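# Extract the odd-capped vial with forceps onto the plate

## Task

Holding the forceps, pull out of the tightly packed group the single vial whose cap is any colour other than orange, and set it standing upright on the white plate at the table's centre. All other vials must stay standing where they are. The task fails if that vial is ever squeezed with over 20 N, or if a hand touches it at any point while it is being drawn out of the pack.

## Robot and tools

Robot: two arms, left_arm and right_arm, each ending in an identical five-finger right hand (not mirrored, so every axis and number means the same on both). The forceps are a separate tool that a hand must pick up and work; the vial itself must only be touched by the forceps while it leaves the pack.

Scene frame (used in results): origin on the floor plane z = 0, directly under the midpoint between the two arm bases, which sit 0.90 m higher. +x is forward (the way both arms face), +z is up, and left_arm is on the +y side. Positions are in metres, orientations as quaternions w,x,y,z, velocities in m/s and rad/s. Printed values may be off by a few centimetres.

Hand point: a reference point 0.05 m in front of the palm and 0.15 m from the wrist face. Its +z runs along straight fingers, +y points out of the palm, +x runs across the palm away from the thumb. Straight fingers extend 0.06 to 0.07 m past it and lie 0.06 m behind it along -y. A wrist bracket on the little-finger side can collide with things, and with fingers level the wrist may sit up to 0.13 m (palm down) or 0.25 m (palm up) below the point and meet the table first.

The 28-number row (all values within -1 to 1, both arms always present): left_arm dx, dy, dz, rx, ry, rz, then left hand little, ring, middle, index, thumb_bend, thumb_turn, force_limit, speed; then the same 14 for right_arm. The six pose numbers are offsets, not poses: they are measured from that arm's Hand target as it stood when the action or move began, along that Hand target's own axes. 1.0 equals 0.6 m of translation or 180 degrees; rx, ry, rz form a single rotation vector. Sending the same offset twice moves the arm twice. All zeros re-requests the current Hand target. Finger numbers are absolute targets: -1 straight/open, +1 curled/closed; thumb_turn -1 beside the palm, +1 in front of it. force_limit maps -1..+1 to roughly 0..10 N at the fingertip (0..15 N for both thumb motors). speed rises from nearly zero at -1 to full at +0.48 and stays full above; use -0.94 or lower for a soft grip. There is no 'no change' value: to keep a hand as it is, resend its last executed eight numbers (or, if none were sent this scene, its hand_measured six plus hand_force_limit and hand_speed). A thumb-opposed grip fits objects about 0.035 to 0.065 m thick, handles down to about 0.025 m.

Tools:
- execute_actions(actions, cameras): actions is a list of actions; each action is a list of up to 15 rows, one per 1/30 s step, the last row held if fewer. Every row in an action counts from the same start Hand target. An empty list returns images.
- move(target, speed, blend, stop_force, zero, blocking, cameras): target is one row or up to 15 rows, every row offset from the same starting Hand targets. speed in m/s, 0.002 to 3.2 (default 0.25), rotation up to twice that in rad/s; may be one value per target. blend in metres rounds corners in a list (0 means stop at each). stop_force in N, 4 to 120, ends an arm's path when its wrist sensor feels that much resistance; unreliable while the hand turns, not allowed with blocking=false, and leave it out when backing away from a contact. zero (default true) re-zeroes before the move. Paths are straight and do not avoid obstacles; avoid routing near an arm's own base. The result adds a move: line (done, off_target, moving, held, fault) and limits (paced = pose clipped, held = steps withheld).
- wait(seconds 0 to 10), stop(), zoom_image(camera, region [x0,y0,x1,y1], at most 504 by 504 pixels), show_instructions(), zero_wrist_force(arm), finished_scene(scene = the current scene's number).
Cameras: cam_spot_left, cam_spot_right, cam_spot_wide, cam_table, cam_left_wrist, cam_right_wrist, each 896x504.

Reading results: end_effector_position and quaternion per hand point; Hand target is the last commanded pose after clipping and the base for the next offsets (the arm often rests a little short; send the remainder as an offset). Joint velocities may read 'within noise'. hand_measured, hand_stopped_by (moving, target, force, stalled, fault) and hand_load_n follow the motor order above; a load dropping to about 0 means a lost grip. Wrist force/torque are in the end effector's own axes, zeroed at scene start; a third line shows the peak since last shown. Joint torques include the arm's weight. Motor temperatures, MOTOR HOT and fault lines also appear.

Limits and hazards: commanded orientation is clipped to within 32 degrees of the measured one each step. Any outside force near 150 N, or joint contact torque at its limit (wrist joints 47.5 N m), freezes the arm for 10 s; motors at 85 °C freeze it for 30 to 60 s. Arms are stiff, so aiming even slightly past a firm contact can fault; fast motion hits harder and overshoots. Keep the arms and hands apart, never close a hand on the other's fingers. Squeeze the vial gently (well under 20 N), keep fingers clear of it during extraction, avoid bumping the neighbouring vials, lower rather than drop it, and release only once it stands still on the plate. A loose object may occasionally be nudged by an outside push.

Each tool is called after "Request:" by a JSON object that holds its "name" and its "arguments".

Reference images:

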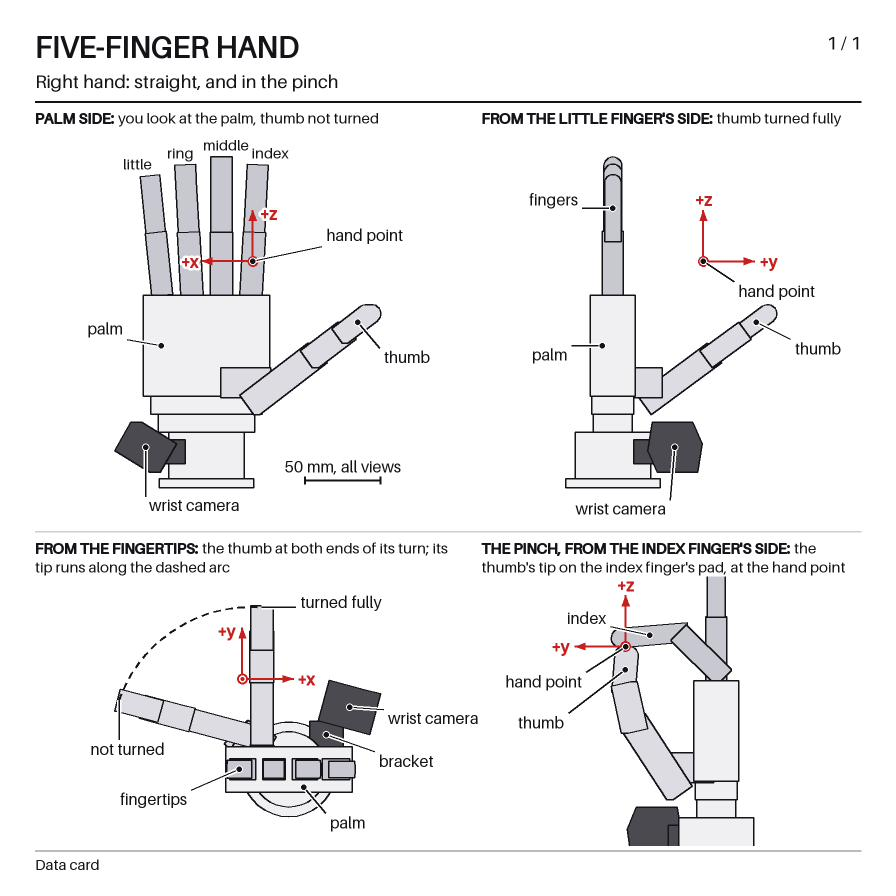

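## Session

Scene 1 is done. I'll take the first look at scene 2.

Request:
{"name": "execute_actions", "arguments": {"actions": []}}

Request:
{"name": "zoom_image", "arguments": {"camera": "cam_table", "region": [300, 0, 600, 168]}}

Scene clock: 0.00 s.
left_arm: end_effector_position=(+0.1311, +0.5594, +1.2174) hand_measured=(-1.000, -1.000, -1.000, -1.000, -1.000, -1.000) hand_load_n=(+0.0, +0.0, +0.0, +0.0, +0.0, +0.0) hand_stopped_by=(target, target, target, target, target, target) hand_force_limit=0.00 hand_speed=-0.80 end_effector_quat_wxyz=(-0.149, -0.019, +0.933, -0.328) | right_arm: end_effector_position=(+0.1059, -0.4645, +1.2274) hand_measured=(-1.000, -1.000, -1.000, -1.000, -1.000, -1.000) hand_load_n=(+0.0, +0.0, +0.0, +0.0, +0.0, +0.0) hand_stopped_by=(target, target, target, target, target, target) hand_force_limit=0.00 hand_speed=-0.80 end_effector_quat_wxyz=(-0.038, -0.301, +0.883, -0.357)
Joint positions: left_arm=[-0.283 -2.06 2.37 1.373 2.3 -1.851] | right_arm=[0.337 -2.06 2.35 1.385 2.3 -1.851]
Joint velocities: within noise
Joint torques (N m): no reading
Motor temperatures (°C): left_arm=[46 34 38 46 48 41] | right_arm=[36 42 31 41 40 39]
Wrist force (N): no reading
Wrist torque (N m): no reading
Wrist force, peak (N): no reading
Hand target: left_arm +0.1311, +0.5594, +1.2174; -0.149, -0.019, +0.933, -0.328 | right_arm +0.1059, -0.4645, +1.2274; -0.038, -0.301, +0.883, -0.357

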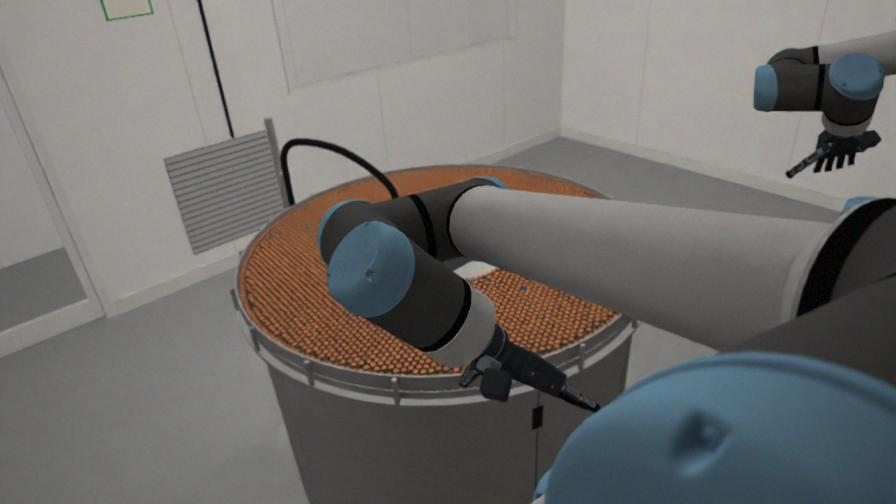

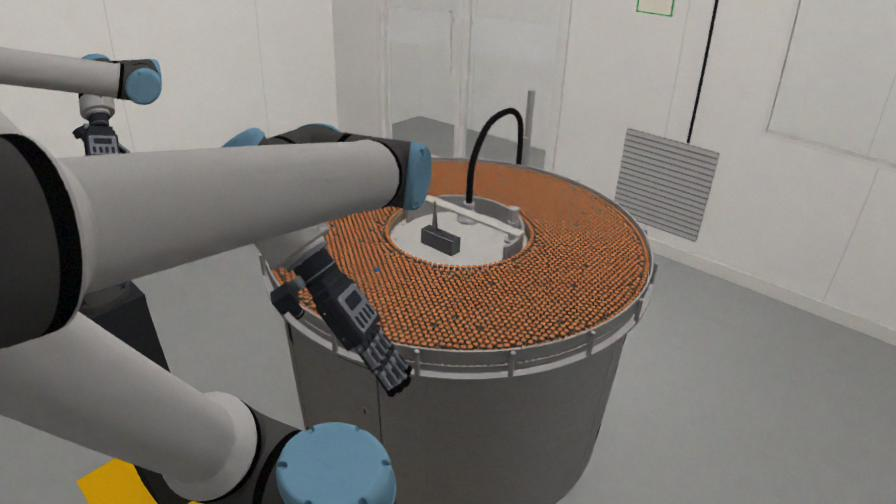

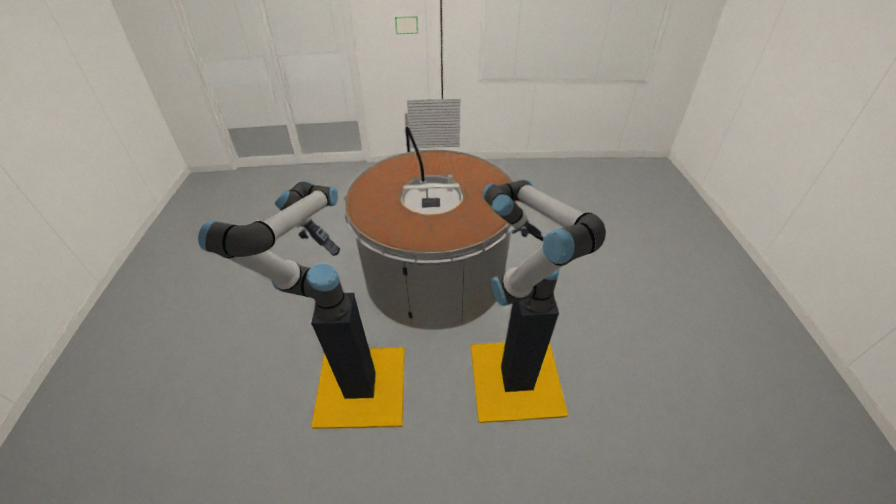

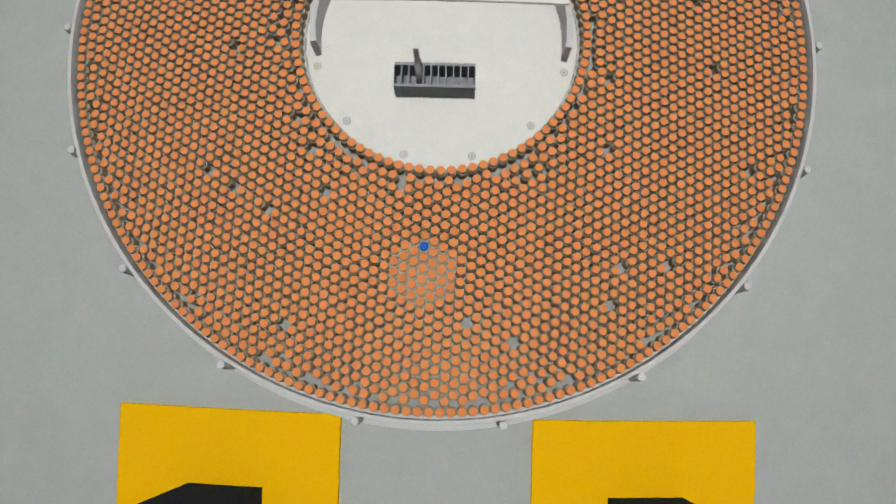

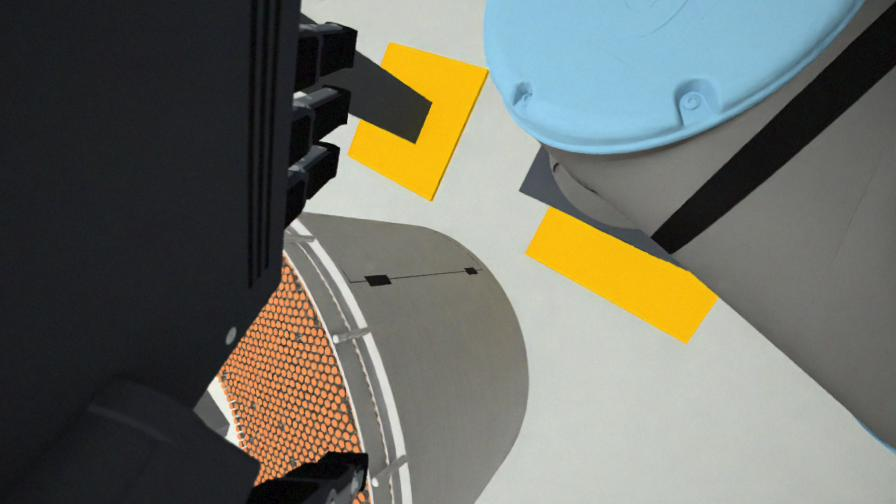

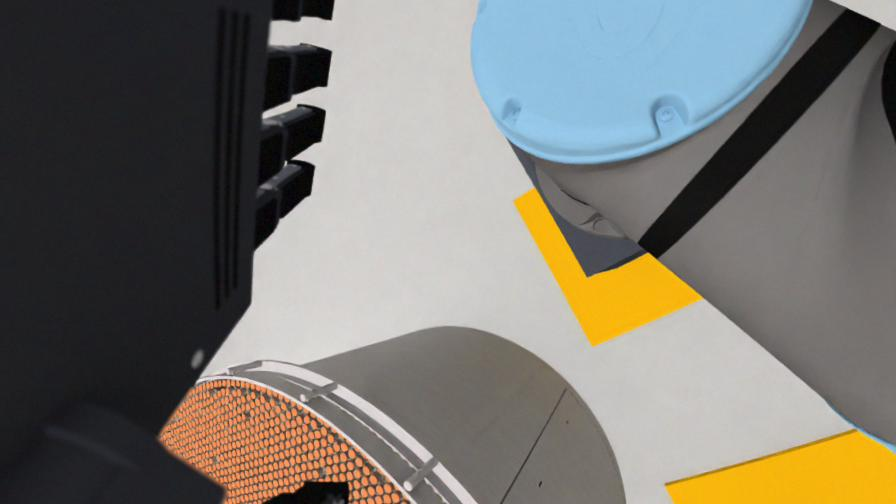

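Scaled by 1.680 from the camera's 896x504 image, which has a finer 1280x720 frame.

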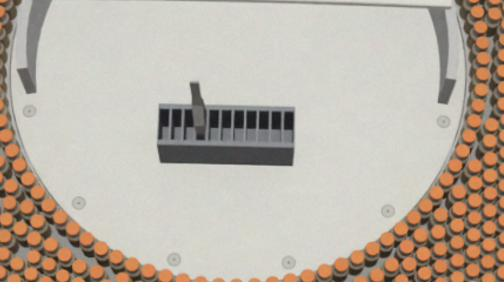

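Request:
{"name": "zoom_image", "arguments": {"camera": "cam_table", "region": [374, 196, 474, 296]}}

Request:
{"name": "zoom_image", "arguments": {"camera": "cam_table", "region": [380, 30, 490, 110]}}

Scaled by 5.040 from the camera's 896x504 image, which has a finer 1280x720 frame.

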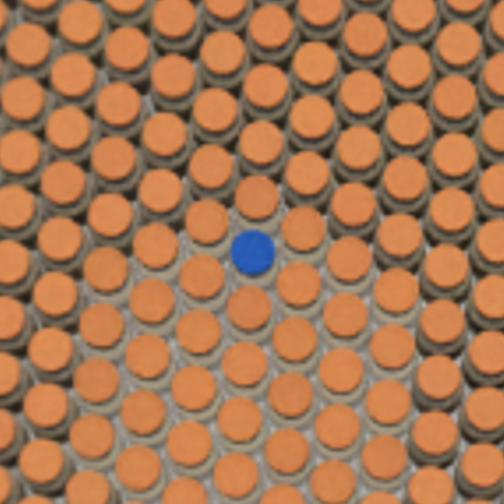

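Scaled by 4.582 from the camera's 896x504 image, which has a finer 1280x720 frame.

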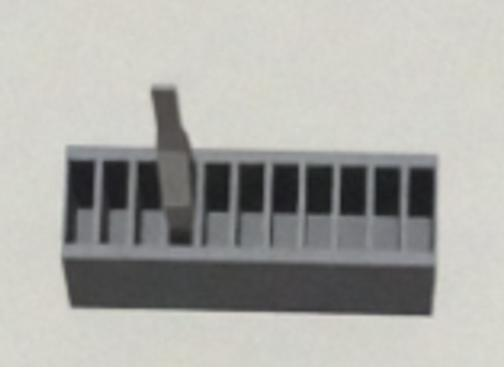

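Request:
{"name": "move", "arguments": {"target": [[-0.6588,-0.1605,-0.2460,0,0,0,-1,-1,-1,-1,0.0,1,-0.7,-0.5, -0.6623,-0.2350,-0.1100,0,0,0,-1,-1,-1,-1,-1,-1,0,-0.8],[-0.7688,-0.6067,0.1212,0.6564,-0.1801,-0.4815,-1,-1,-1,-1,0.0,1,-0.7,-0.5, -0.8340,-0.0678,-0.0880,0.7446,-0.2962,-0.4777,-1,-1,-1,-1,-1,-1,0,-0.8]], "speed": 0.4, "blend": [0.04,0], "cameras": ["cam_table","cam_spot_wide","cam_right_wrist","cam_left_wrist"]}}

Scene clock: 120.93 s.
left_arm: end_effector_position=(+0.6004, +0.2000, +1.2502) hand_measured=(-1.000, -1.000, -1.000, -1.000, +0.000, +1.000) hand_load_n=(+0.0, +0.0, +0.0, +0.0, +0.0, +0.0) hand_stopped_by=(target, target, target, target, target, target) hand_force_limit=-0.70 hand_speed=-0.50 end_effector_quat_wxyz=(+0.012, +0.707, -0.012, +0.707) | right_arm: end_effector_position=(+0.5290, -0.2004, +1.1496) hand_measured=(-1.000, -1.000, -1.000, -1.000, -1.000, -1.000) hand_load_n=(+0.0, +0.0, +0.0, +0.0, +0.0, +0.0) hand_stopped_by=(target, target, target, target, target, target) hand_force_limit=0.00 hand_speed=-0.80 end_effector_quat_wxyz=(-0.332, +0.625, +0.332, +0.624)
Joint positions: left_arm=[-1.106 -1.725 2.248 -0.524 0.5 -4.711] | right_arm=[-0.038 -1.733 2.472 -0.737 0.556 -4.713]
Joint torques (N m): left_arm=[-6.63 -10.57 -50.21 1.51 -3.69 -1.66] | right_arm=[-21 1.13 -41.46 1.29 -2.55 -3.15]
Wrist force (N): left_arm=[-0.2 -2.5 -1.5] | right_arm=[-1.5 0.3 -1.5]
Wrist torque (N m): left_arm=[-0.32 0.04 -0.16] | right_arm=[0.20 0.19 -0.03]
Wrist force, peak (N): left_arm=[-0.5 -2.6 -1.7] | right_arm=[-2.0 0.4 -2.4]
Hand target: left_arm +0.6004, +0.2000, +1.2502; +0.012, +0.707, -0.012, +0.707 | right_arm +0.5290, -0.2004, +1.1496; -0.332, +0.625, +0.332, +0.624
Off the commanded pose: left_arm 0.000 m, 0 deg | right_arm 0.000 m, 0 deg.
move: done
Images, in order (width x height): cam_spot_wide 896x504, cam_table 896x504, cam_left_wrist 896x504, cam_right_wrist 896x504.

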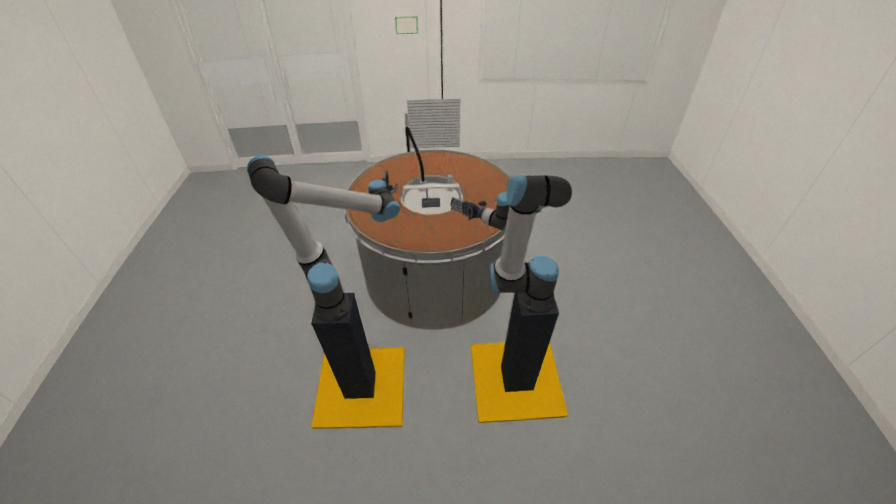

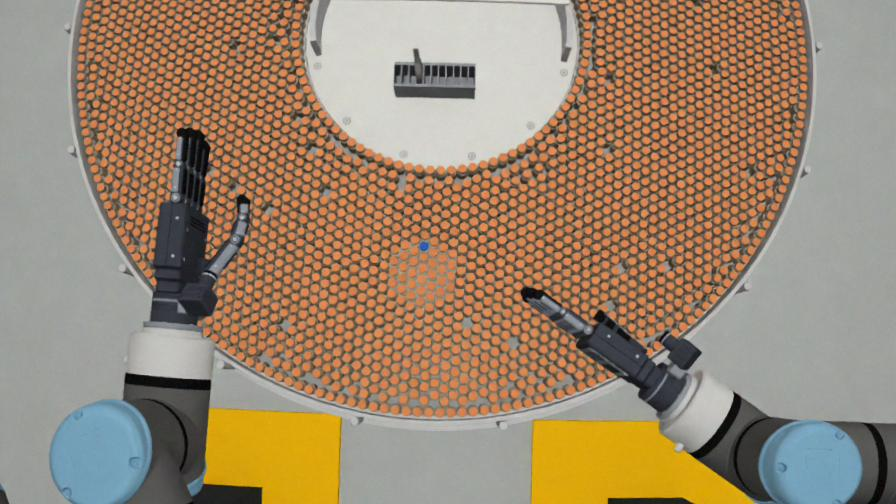

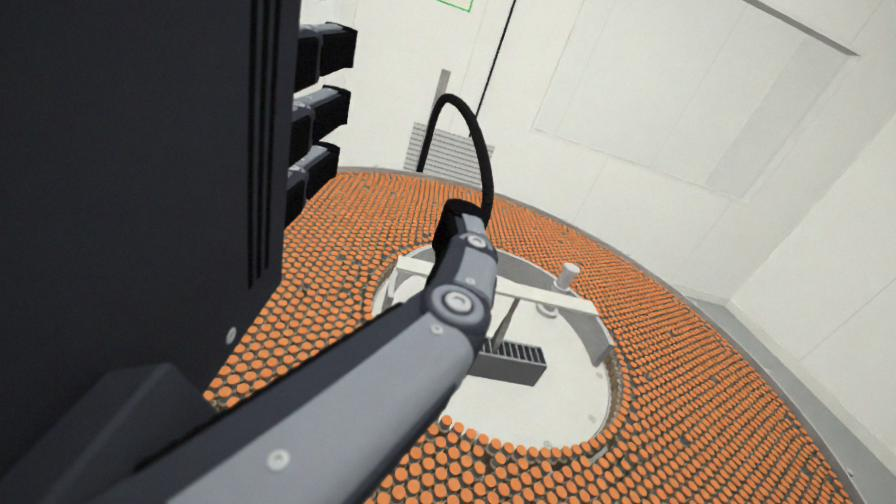

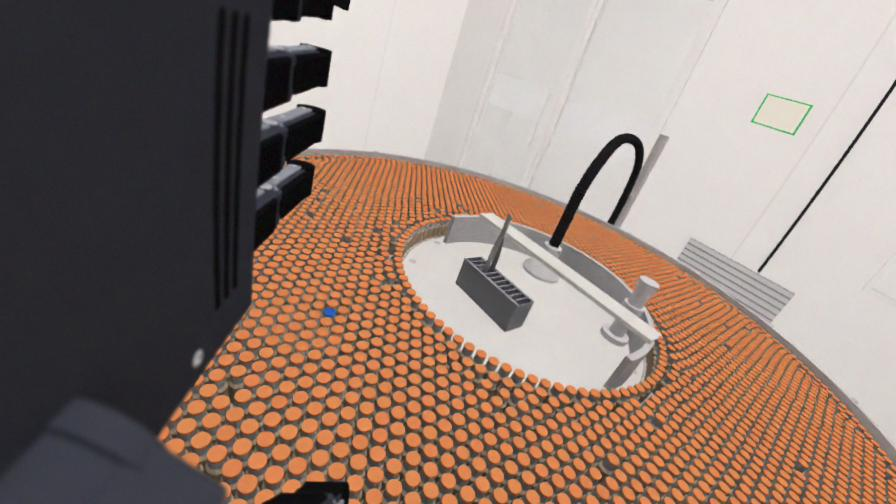

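Request:
{"name": "move", "arguments": {"target": [-0.3167,0.2835,0.2862,0,-0.0556,0,-1,-1,-1,-1,0.0,1,-0.7,-0.5, -0.05,0.275,0.2063,0.0556,0,0,-1,-1,-1,-1,-1,-1,0,-0.8], "speed": 0.25, "cameras": ["cam_table","cam_right_wrist","cam_left_wrist"]}}

Request:
{"name": "zoom_image", "arguments": {"camera": "cam_table", "region": [370, 20, 490, 140]}}

Scene clock: 143.27 s.
left_arm: end_effector_position=(+0.7661, +0.0241, +1.0604) hand_measured=(-1.000, -1.000, -1.000, -1.000, +0.000, +1.000) hand_load_n=(+0.0, +0.0, +0.0, +0.0, +0.0, +0.0) hand_stopped_by=(target, target, target, target, target, target) hand_force_limit=-0.70 hand_speed=-0.50 end_effector_quat_wxyz=(+0.011, +0.766, -0.013, +0.643) | right_arm: end_effector_position=(+0.7349, -0.1901, +1.1194) hand_measured=(-1.000, -1.000, -1.000, -1.000, -1.000, -1.000) hand_load_n=(+0.0, +0.0, +0.0, +0.0, +0.0, +0.0) hand_stopped_by=(target, target, target, target, target, target) hand_force_limit=0.00 hand_speed=-0.80 end_effector_quat_wxyz=(-0.385, +0.593, +0.385, +0.593)
Joint positions: left_arm=[-0.987 -1.115 1.841 -0.431 0.64 -4.951] | right_arm=[-0.06 -1.312 2.094 -0.779 0.359 -4.714]
Joint torques (N m): left_arm=[13.48 -55.36 -43.09 2.73 3.34 -2.5] | right_arm=[16.08 -32.71 -41.31 1.3 -2.39 -3.56]
Wrist force (N): left_arm=[-1.0 -2.1 -1.3] | right_arm=[-1.2 0.1 -0.9]
Wrist torque (N m): left_arm=[-0.16 0.25 -0.07] | right_arm=[0.16 0.08 -0.05]
Wrist force, peak (N): left_arm=[0.2 -3.3 -2.1] | right_arm=[-1.7 0.2 -1.6]
Hand target: left_arm +0.7662, +0.0240, +1.0603; +0.011, +0.766, -0.013, +0.643 | right_arm +0.7350, -0.1900, +1.1193; -0.385, +0.593, +0.385, +0.593
Off the commanded pose: left_arm 0.000 m, 0 deg | right_arm 0.000 m, 0 deg.
move: done
Images, in order (width x height): cam_table 896x504, cam_left_wrist 896x504, cam_right_wrist 896x504.

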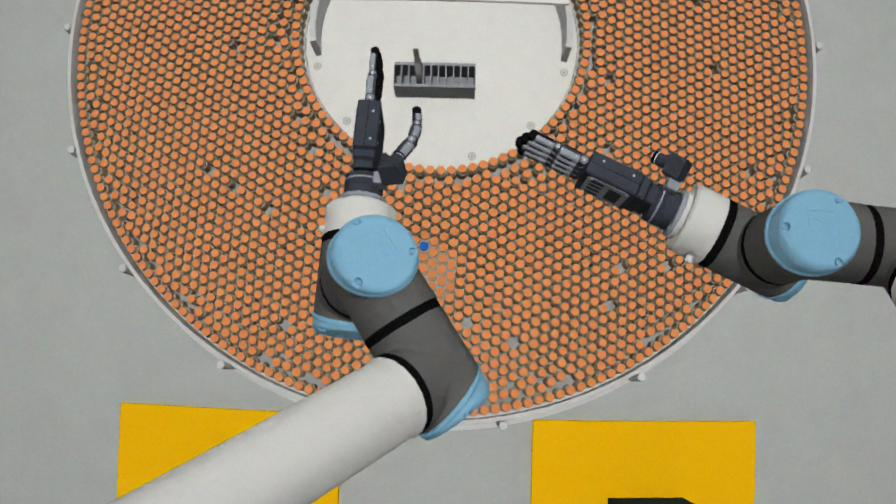

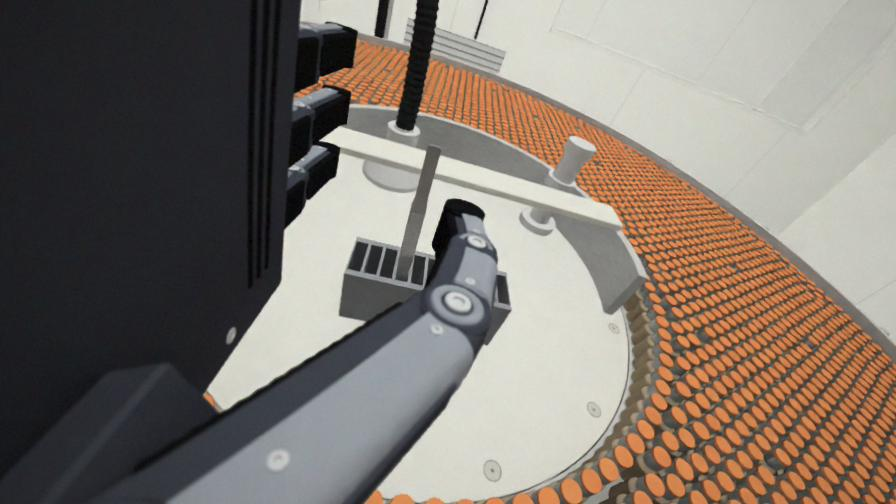

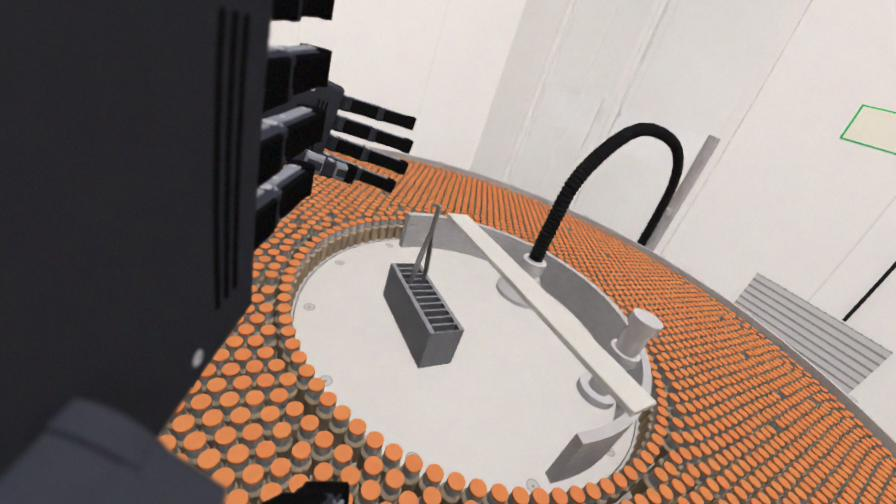

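Scaled by 4.200 from the camera's 896x504 image, which has a finer 1280x720 frame.

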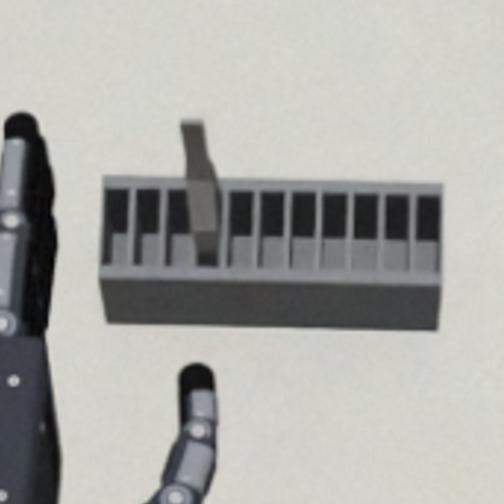

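Request:
{"name": "move", "arguments": {"target": [-0.1133,-0.0037,0.0775,0,0,0,-1,-1,-1,-1,0.0,1,-0.7,-0.5, 0,0,0,0,0,0,-1,-1,-1,-1,-1,-1,0,-0.8], "speed": 0.15, "cameras": ["cam_right_wrist","cam_left_wrist"]}}

Request:
{"name": "zoom_image", "arguments": {"camera": "cam_right_wrist", "region": [330, 180, 480, 330]}}

Scene clock: 163.20 s.
left_arm: end_effector_position=(+0.8002, +0.0251, +0.9855) hand_measured=(-1.000, -1.000, -1.000, -1.000, +0.000, +1.000) hand_load_n=(+0.0, +0.0, +0.0, +0.0, +0.0, +0.0) hand_stopped_by=(target, target, target, target, target, target) hand_force_limit=-0.70 hand_speed=-0.50 end_effector_quat_wxyz=(+0.011, +0.766, -0.013, +0.643) | right_arm: end_effector_position=(+0.7350, -0.1900, +1.1193) hand_measured=(-1.000, -1.000, -1.000, -1.000, -1.000, -1.000) hand_load_n=(+0.0, +0.0, +0.0, +0.0, +0.0, +0.0) hand_stopped_by=(target, target, target, target, target, target) hand_force_limit=0.00 hand_speed=-0.80 end_effector_quat_wxyz=(-0.385, +0.593, +0.385, +0.593)
Joint positions: left_arm=[-0.945 -0.998 1.819 -0.542 0.68 -4.932] | right_arm=[-0.06 -1.312 2.094 -0.779 0.359 -4.714]
Joint torques (N m): left_arm=[12.86 -67.96 -43.16 -2.46 2.74 2.54] | right_arm=[16.25 -36.02 -39.49 1.29 -2.86 -3.12]
Wrist force (N): left_arm=[-0.8 -2.4 -1.7] | right_arm=[-1.3 0.2 -1.3]
Wrist torque (N m): left_arm=[-0.24 0.26 -0.32] | right_arm=[0.20 0.12 -0.06]
Wrist force, peak (N): left_arm=[-1.4 -2.6 -2.0] | right_arm=[-1.6 -0.3 -1.6]
Hand target: left_arm +0.8003, +0.0251, +0.9853; +0.011, +0.766, -0.013, +0.643 | right_arm +0.7350, -0.1900, +1.1193; -0.385, +0.593, +0.385, +0.593
Off the commanded pose: left_arm 0.000 m, 0 deg | right_arm 0.000 m, 0 deg.
move: done
Images, in order (width x height): cam_left_wrist 896x504, cam_right_wrist 896x504.

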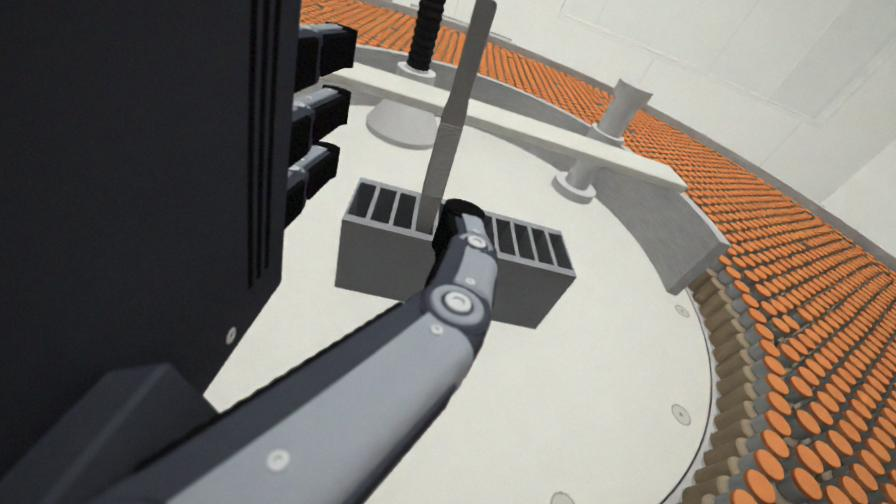

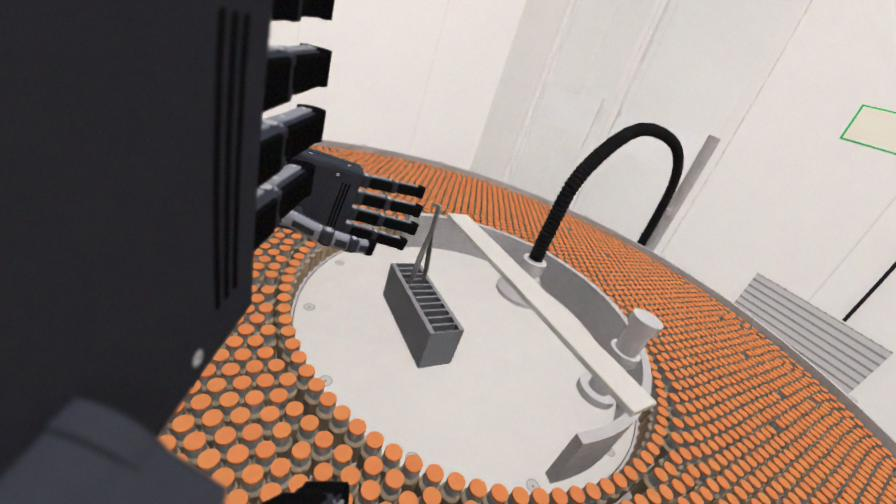

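Scaled by 3.360 from the camera's 896x504 image, which has a finer 1280x720 frame.

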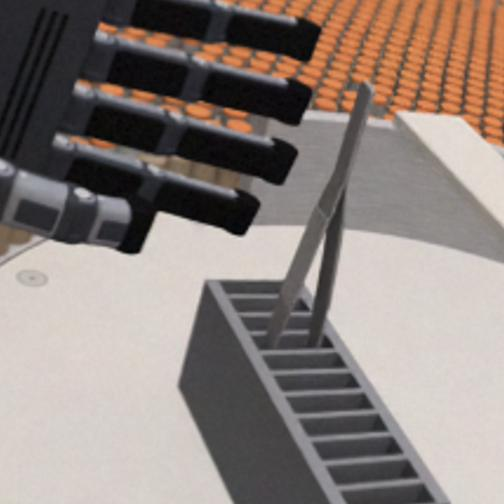

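Request:
{"name": "move", "arguments": {"target": [0,0,0.03,0,0,0,-1,-1,-1,-1,0.0,1,-0.7,-0.5, 0,0,0,0,0,0,-1,-1,-1,-1,-1,-1,0,-0.8], "speed": 0.08, "cameras": ["cam_right_wrist","cam_table"]}}

Request:
{"name": "zoom_image", "arguments": {"camera": "cam_table", "region": [370, 20, 490, 140]}}

Request:
{"name": "zoom_image", "arguments": {"camera": "cam_right_wrist", "region": [360, 180, 480, 300]}}

Scene clock: 174.43 s.
left_arm: end_effector_position=(+0.8178, +0.0245, +0.9822) hand_measured=(-1.000, -1.000, -1.000, -1.000, +0.000, +1.000) hand_load_n=(+0.0, +0.0, +0.0, +0.0, +0.0, +0.0) hand_stopped_by=(target, target, target, target, target, target) hand_force_limit=-0.70 hand_speed=-0.50 end_effector_quat_wxyz=(+0.011, +0.766, -0.013, +0.643) | right_arm: end_effector_position=(+0.7350, -0.1900, +1.1193) hand_measured=(-1.000, -1.000, -1.000, -1.000, -1.000, -1.000) hand_load_n=(+0.0, +0.0, +0.0, +0.0, +0.0, +0.0) hand_stopped_by=(target, target, target, target, target, target) hand_force_limit=0.00 hand_speed=-0.80 end_effector_quat_wxyz=(-0.385, +0.593, +0.385, +0.593)
Joint positions: left_arm=[-0.925 -0.979 1.791 -0.54 0.699 -4.923] | right_arm=[-0.06 -1.312 2.094 -0.779 0.359 -4.714]
Joint torques (N m): left_arm=[14.68 -65.79 -42.34 2.46 3.51 2.57] | right_arm=[13.83 -33.9 -40.94 1.39 -2.79 -3.44]
Wrist force (N): left_arm=[-1.0 -2.4 -1.4] | right_arm=[-1.3 -0.1 -1.4]
Wrist torque (N m): left_arm=[-0.29 0.25 -0.31] | right_arm=[0.16 0.13 -0.06]
Wrist force, peak (N): left_arm=[-1.1 -2.4 -2.1] | right_arm=[-1.6 0.3 -1.6]
Hand target: left_arm +0.8180, +0.0245, +0.9822; +0.011, +0.766, -0.013, +0.643 | right_arm +0.7350, -0.1900, +1.1193; -0.385, +0.593, +0.385, +0.593
Off the commanded pose: left_arm 0.000 m, 0 deg | right_arm 0.000 m, 0 deg.
move: done
Images, in order (width x height): cam_table 896x504, cam_right_wrist 896x504.

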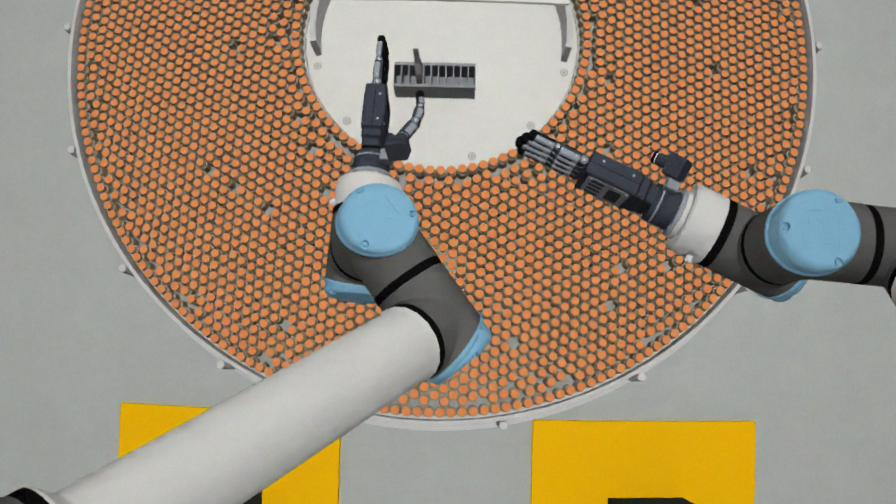

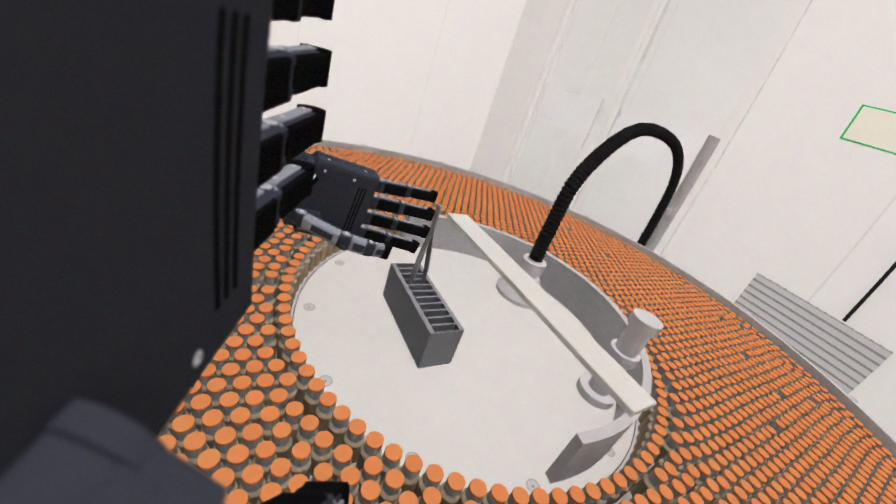

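Scaled by 4.200 from the camera's 896x504 image, which has a finer 1280x720 frame.

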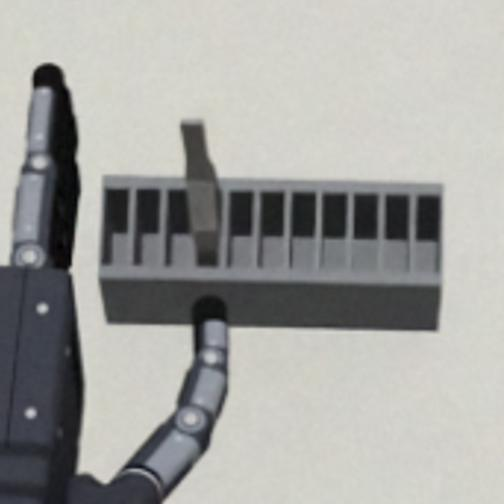

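Scaled by 4.200 from the camera's 896x504 image, which has a finer 1280x720 frame.

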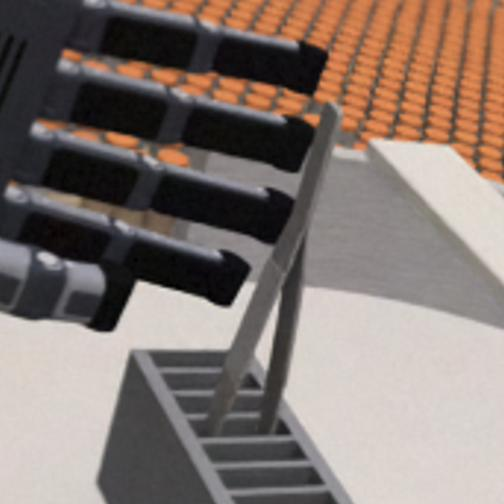

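Request:
{"name": "move", "arguments": {"target": [-0.0017,-0.005,0.0578,0,0,0,-1,-1,-1,-1,0.0,1,-0.7,-0.5, 0,0,0,0,0,0,-1,-1,-1,-1,-1,-1,0,-0.8], "speed": 0.06, "cameras": ["cam_right_wrist","cam_table"]}}

Request:
{"name": "zoom_image", "arguments": {"camera": "cam_table", "region": [370, 20, 490, 140]}}

Request:
{"name": "zoom_image", "arguments": {"camera": "cam_right_wrist", "region": [370, 190, 470, 290]}}

Scene clock: 191.80 s.
left_arm: end_effector_position=(+0.8519, +0.0263, +0.9752) hand_measured=(-1.000, -1.000, -1.000, -1.000, +0.000, +1.000) hand_load_n=(+0.0, +0.0, +0.0, +0.0, +0.0, +0.5) hand_stopped_by=(target, target, target, target, target, target) hand_force_limit=-0.70 hand_speed=-0.50 end_effector_quat_wxyz=(+0.011, +0.766, -0.013, +0.643) | right_arm: end_effector_position=(+0.7350, -0.1900, +1.1193) hand_measured=(-1.000, -1.000, -1.000, -1.000, -1.000, -1.000) hand_load_n=(+0.0, +0.0, +0.0, +0.0, +0.0, +0.0) hand_stopped_by=(target, target, target, target, target, target) hand_force_limit=0.00 hand_speed=-0.80 end_effector_quat_wxyz=(-0.385, +0.593, +0.385, +0.593)
Joint positions: left_arm=[-0.886 -0.942 1.738 -0.535 0.737 -4.907] | right_arm=[-0.06 -1.312 2.094 -0.779 0.359 -4.714]
Joint torques (N m): left_arm=[15.35 -67.3 -42.14 2.23 3.14 2.25] | right_arm=[16.17 -35.04 -41.15 1.51 -3.01 -3.22]
Wrist force (N): left_arm=[-1.1 -2.6 -1.1] | right_arm=[-1.4 0.4 -1.3]
Wrist torque (N m): left_arm=[-0.29 0.21 -0.33] | right_arm=[0.22 0.14 -0.05]
Wrist force, peak (N): left_arm=[-1.3 -2.6 -1.7] | right_arm=[-1.9 0.4 -1.6]
Hand target: left_arm +0.8521, +0.0263, +0.9752; +0.011, +0.766, -0.013, +0.643 | right_arm +0.7350, -0.1900, +1.1193; -0.385, +0.593, +0.385, +0.593
Off the commanded pose: left_arm 0.000 m, 0 deg | right_arm 0.000 m, 0 deg.
move: done
Images, in order (width x height): cam_table 896x504, cam_right_wrist 896x504.

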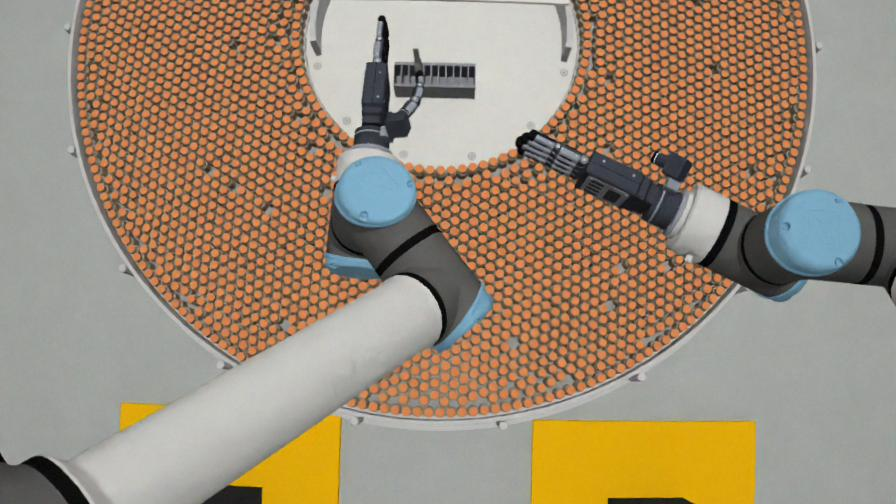

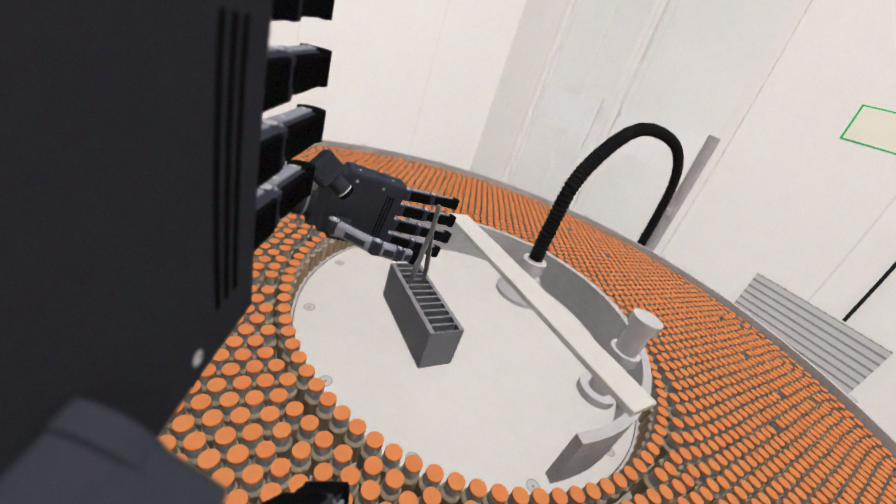

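Scaled by 4.200 from the camera's 896x504 image, which has a finer 1280x720 frame.

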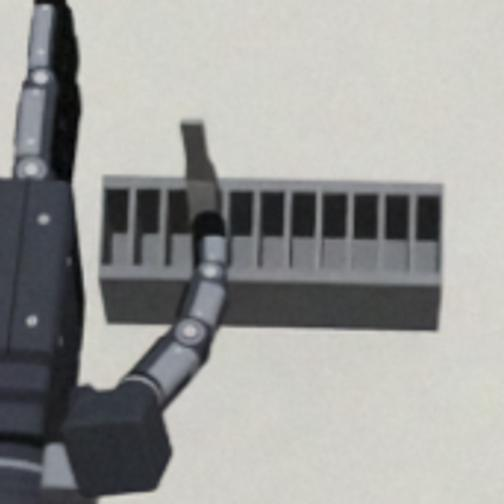

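Scaled by 5.040 from the camera's 896x504 image, which has a finer 1280x720 frame.

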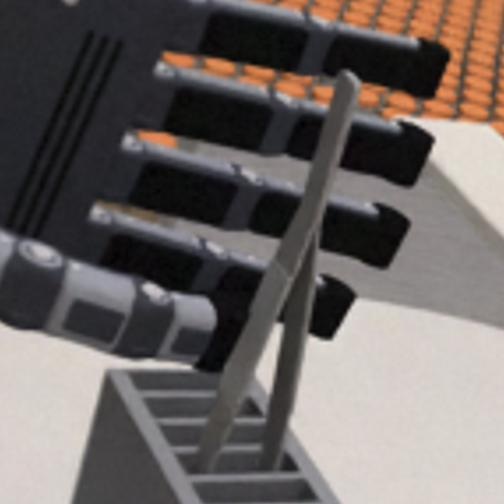

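Request:
{"name": "move", "arguments": {"target": [0,0,0,0,0,0,-1,-1,-0.2,-0.2,0.0,1,-0.7,-0.6, 0,0,0,0,0,0,-1,-1,-1,-1,-1,-1,0,-0.8], "speed": 0.06, "cameras": ["cam_right_wrist"]}}

Request:
{"name": "zoom_image", "arguments": {"camera": "cam_right_wrist", "region": [370, 190, 470, 290]}}

Scene clock: 202.23 s.
left_arm: end_effector_position=(+0.8521, +0.0263, +0.9752) hand_measured=(-1.000, -1.000, -0.200, -0.200, +0.000, +1.000) hand_load_n=(+0.0, +0.0, +0.0, +0.0, +0.0, +0.0) hand_stopped_by=(target, target, target, target, target, target) hand_force_limit=-0.70 hand_speed=-0.60 end_effector_quat_wxyz=(+0.011, +0.766, -0.013, +0.643) | right_arm: end_effector_position=(+0.7350, -0.1900, +1.1193) hand_measured=(-1.000, -1.000, -1.000, -1.000, -1.000, -1.000) hand_load_n=(+0.0, +0.0, +0.0, +0.0, +0.0, +0.0) hand_stopped_by=(target, target, target, target, target, target) hand_force_limit=0.00 hand_speed=-0.80 end_effector_quat_wxyz=(-0.385, +0.593, +0.385, +0.593)
Joint positions: left_arm=[-0.886 -0.942 1.738 -0.535 0.737 -4.907] | right_arm=[-0.06 -1.312 2.094 -0.779 0.359 -4.714]
Joint torques (N m): left_arm=[13.65 -68.55 -41.41 1.75 1.93 2.19] | right_arm=[16.36 -36.22 -41.15 1.77 -2.65 -3.37]
Wrist force (N): left_arm=[-1.4 -2.5 -1.4] | right_arm=[-1.2 0.3 -1.3]
Wrist torque (N m): left_arm=[-0.25 0.27 -0.34] | right_arm=[0.21 0.10 -0.04]
Wrist force, peak (N): left_arm=[-1.2 -2.8 -1.4] | right_arm=[-1.6 0.3 -1.5]
Hand target: left_arm +0.8521, +0.0263, +0.9752; +0.011, +0.766, -0.013, +0.643 | right_arm +0.7350, -0.1900, +1.1193; -0.385, +0.593, +0.385, +0.593
Off the commanded pose: left_arm 0.000 m, 0 deg | right_arm 0.000 m, 0 deg.
move: done
Images, in order (width x height): cam_right_wrist 896x504.

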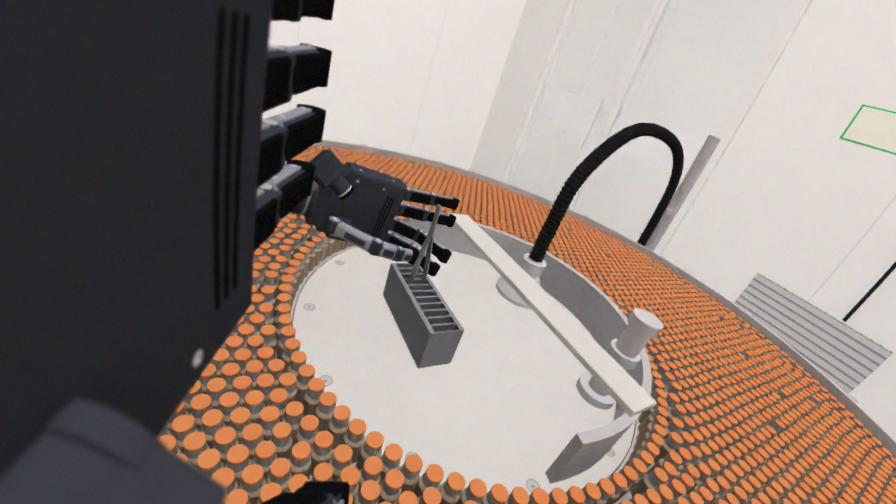

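Scaled by 5.040 from the camera's 896x504 image, which has a finer 1280x720 frame.

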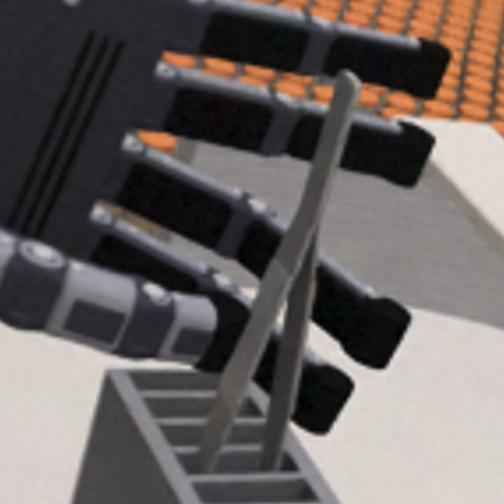

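Request:
{"name": "move", "arguments": {"target": [0,0,0,0,0,0,-1,-1,0.08,0.07,0.0,1,-0.7,-0.95, 0,0,0,0,0,0,-1,-1,-1,-1,-1,-1,0,-0.8], "speed": 0.06, "cameras": ["cam_right_wrist"]}}

Request:
{"name": "zoom_image", "arguments": {"camera": "cam_right_wrist", "region": [370, 190, 470, 290]}}

Scene clock: 208.63 s.
left_arm: end_effector_position=(+0.8521, +0.0263, +0.9752) hand_measured=(-1.000, -1.000, +0.064, -0.022, +0.000, +1.000) hand_load_n=(+0.0, +0.0, +1.5, +0.5, +1.0, +0.0) hand_stopped_by=(target, target, force, force, target, target) hand_force_limit=-0.70 hand_speed=-0.95 end_effector_quat_wxyz=(+0.011, +0.766, -0.013, +0.643) | right_arm: end_effector_position=(+0.7350, -0.1900, +1.1193) hand_measured=(-1.000, -1.000, -1.000, -1.000, -1.000, -1.000) hand_load_n=(+0.0, +0.0, +0.0, +0.0, +0.0, +0.0) hand_stopped_by=(target, target, target, target, target, target) hand_force_limit=0.00 hand_speed=-0.80 end_effector_quat_wxyz=(-0.385, +0.593, +0.385, +0.593)
Joint positions: left_arm=[-0.886 -0.942 1.738 -0.535 0.737 -4.907] | right_arm=[-0.06 -1.312 2.094 -0.779 0.359 -4.714]
Joint torques (N m): left_arm=[10.26 -70.51 -33.54 -0.18 -1.67 1.86] | right_arm=[14.89 -34.68 -40.7 0.98 -2.34 -3.04]
Wrist force (N): left_arm=[-1.2 -2.6 -1.3] | right_arm=[-1.1 0.0 -1.0]
Wrist torque (N m): left_arm=[-0.24 0.28 -0.34] | right_arm=[0.13 0.08 -0.05]
Wrist force, peak (N): left_arm=[-1.3 -2.9 -1.4] | right_arm=[-1.8 -0.3 -1.8]
Hand target: left_arm +0.8521, +0.0263, +0.9752; +0.011, +0.766, -0.013, +0.643 | right_arm +0.7350, -0.1900, +1.1193; -0.385, +0.593, +0.385, +0.593
Off the commanded pose: left_arm 0.000 m, 0 deg | right_arm 0.000 m, 0 deg.
move: done
Images, in order (width x height): cam_right_wrist 896x504.

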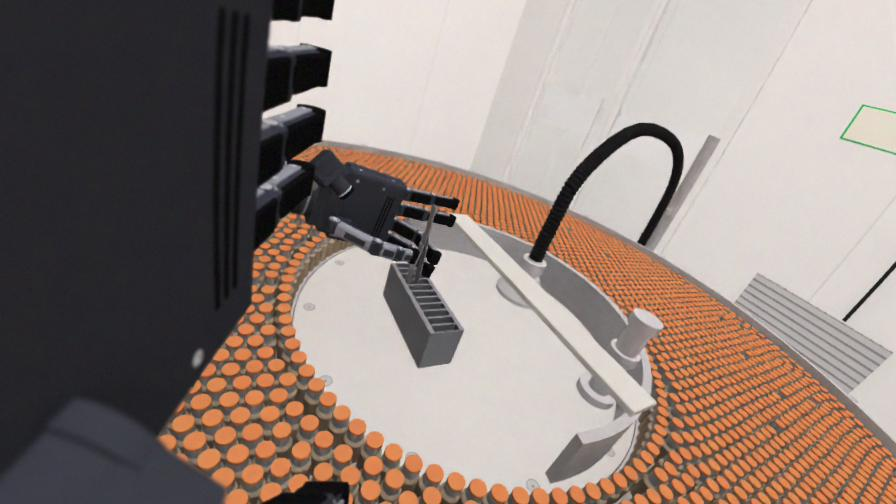

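Scaled by 5.040 from the camera's 896x504 image, which has a finer 1280x720 frame.

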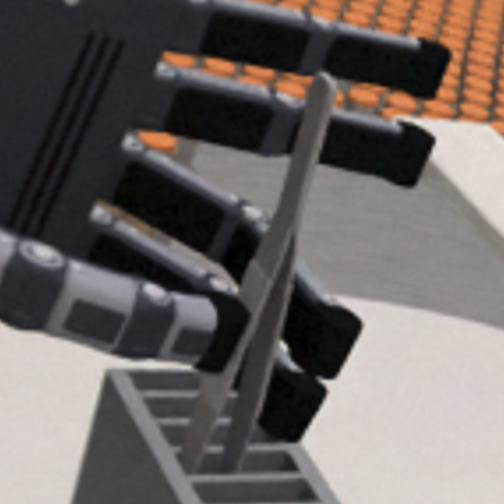

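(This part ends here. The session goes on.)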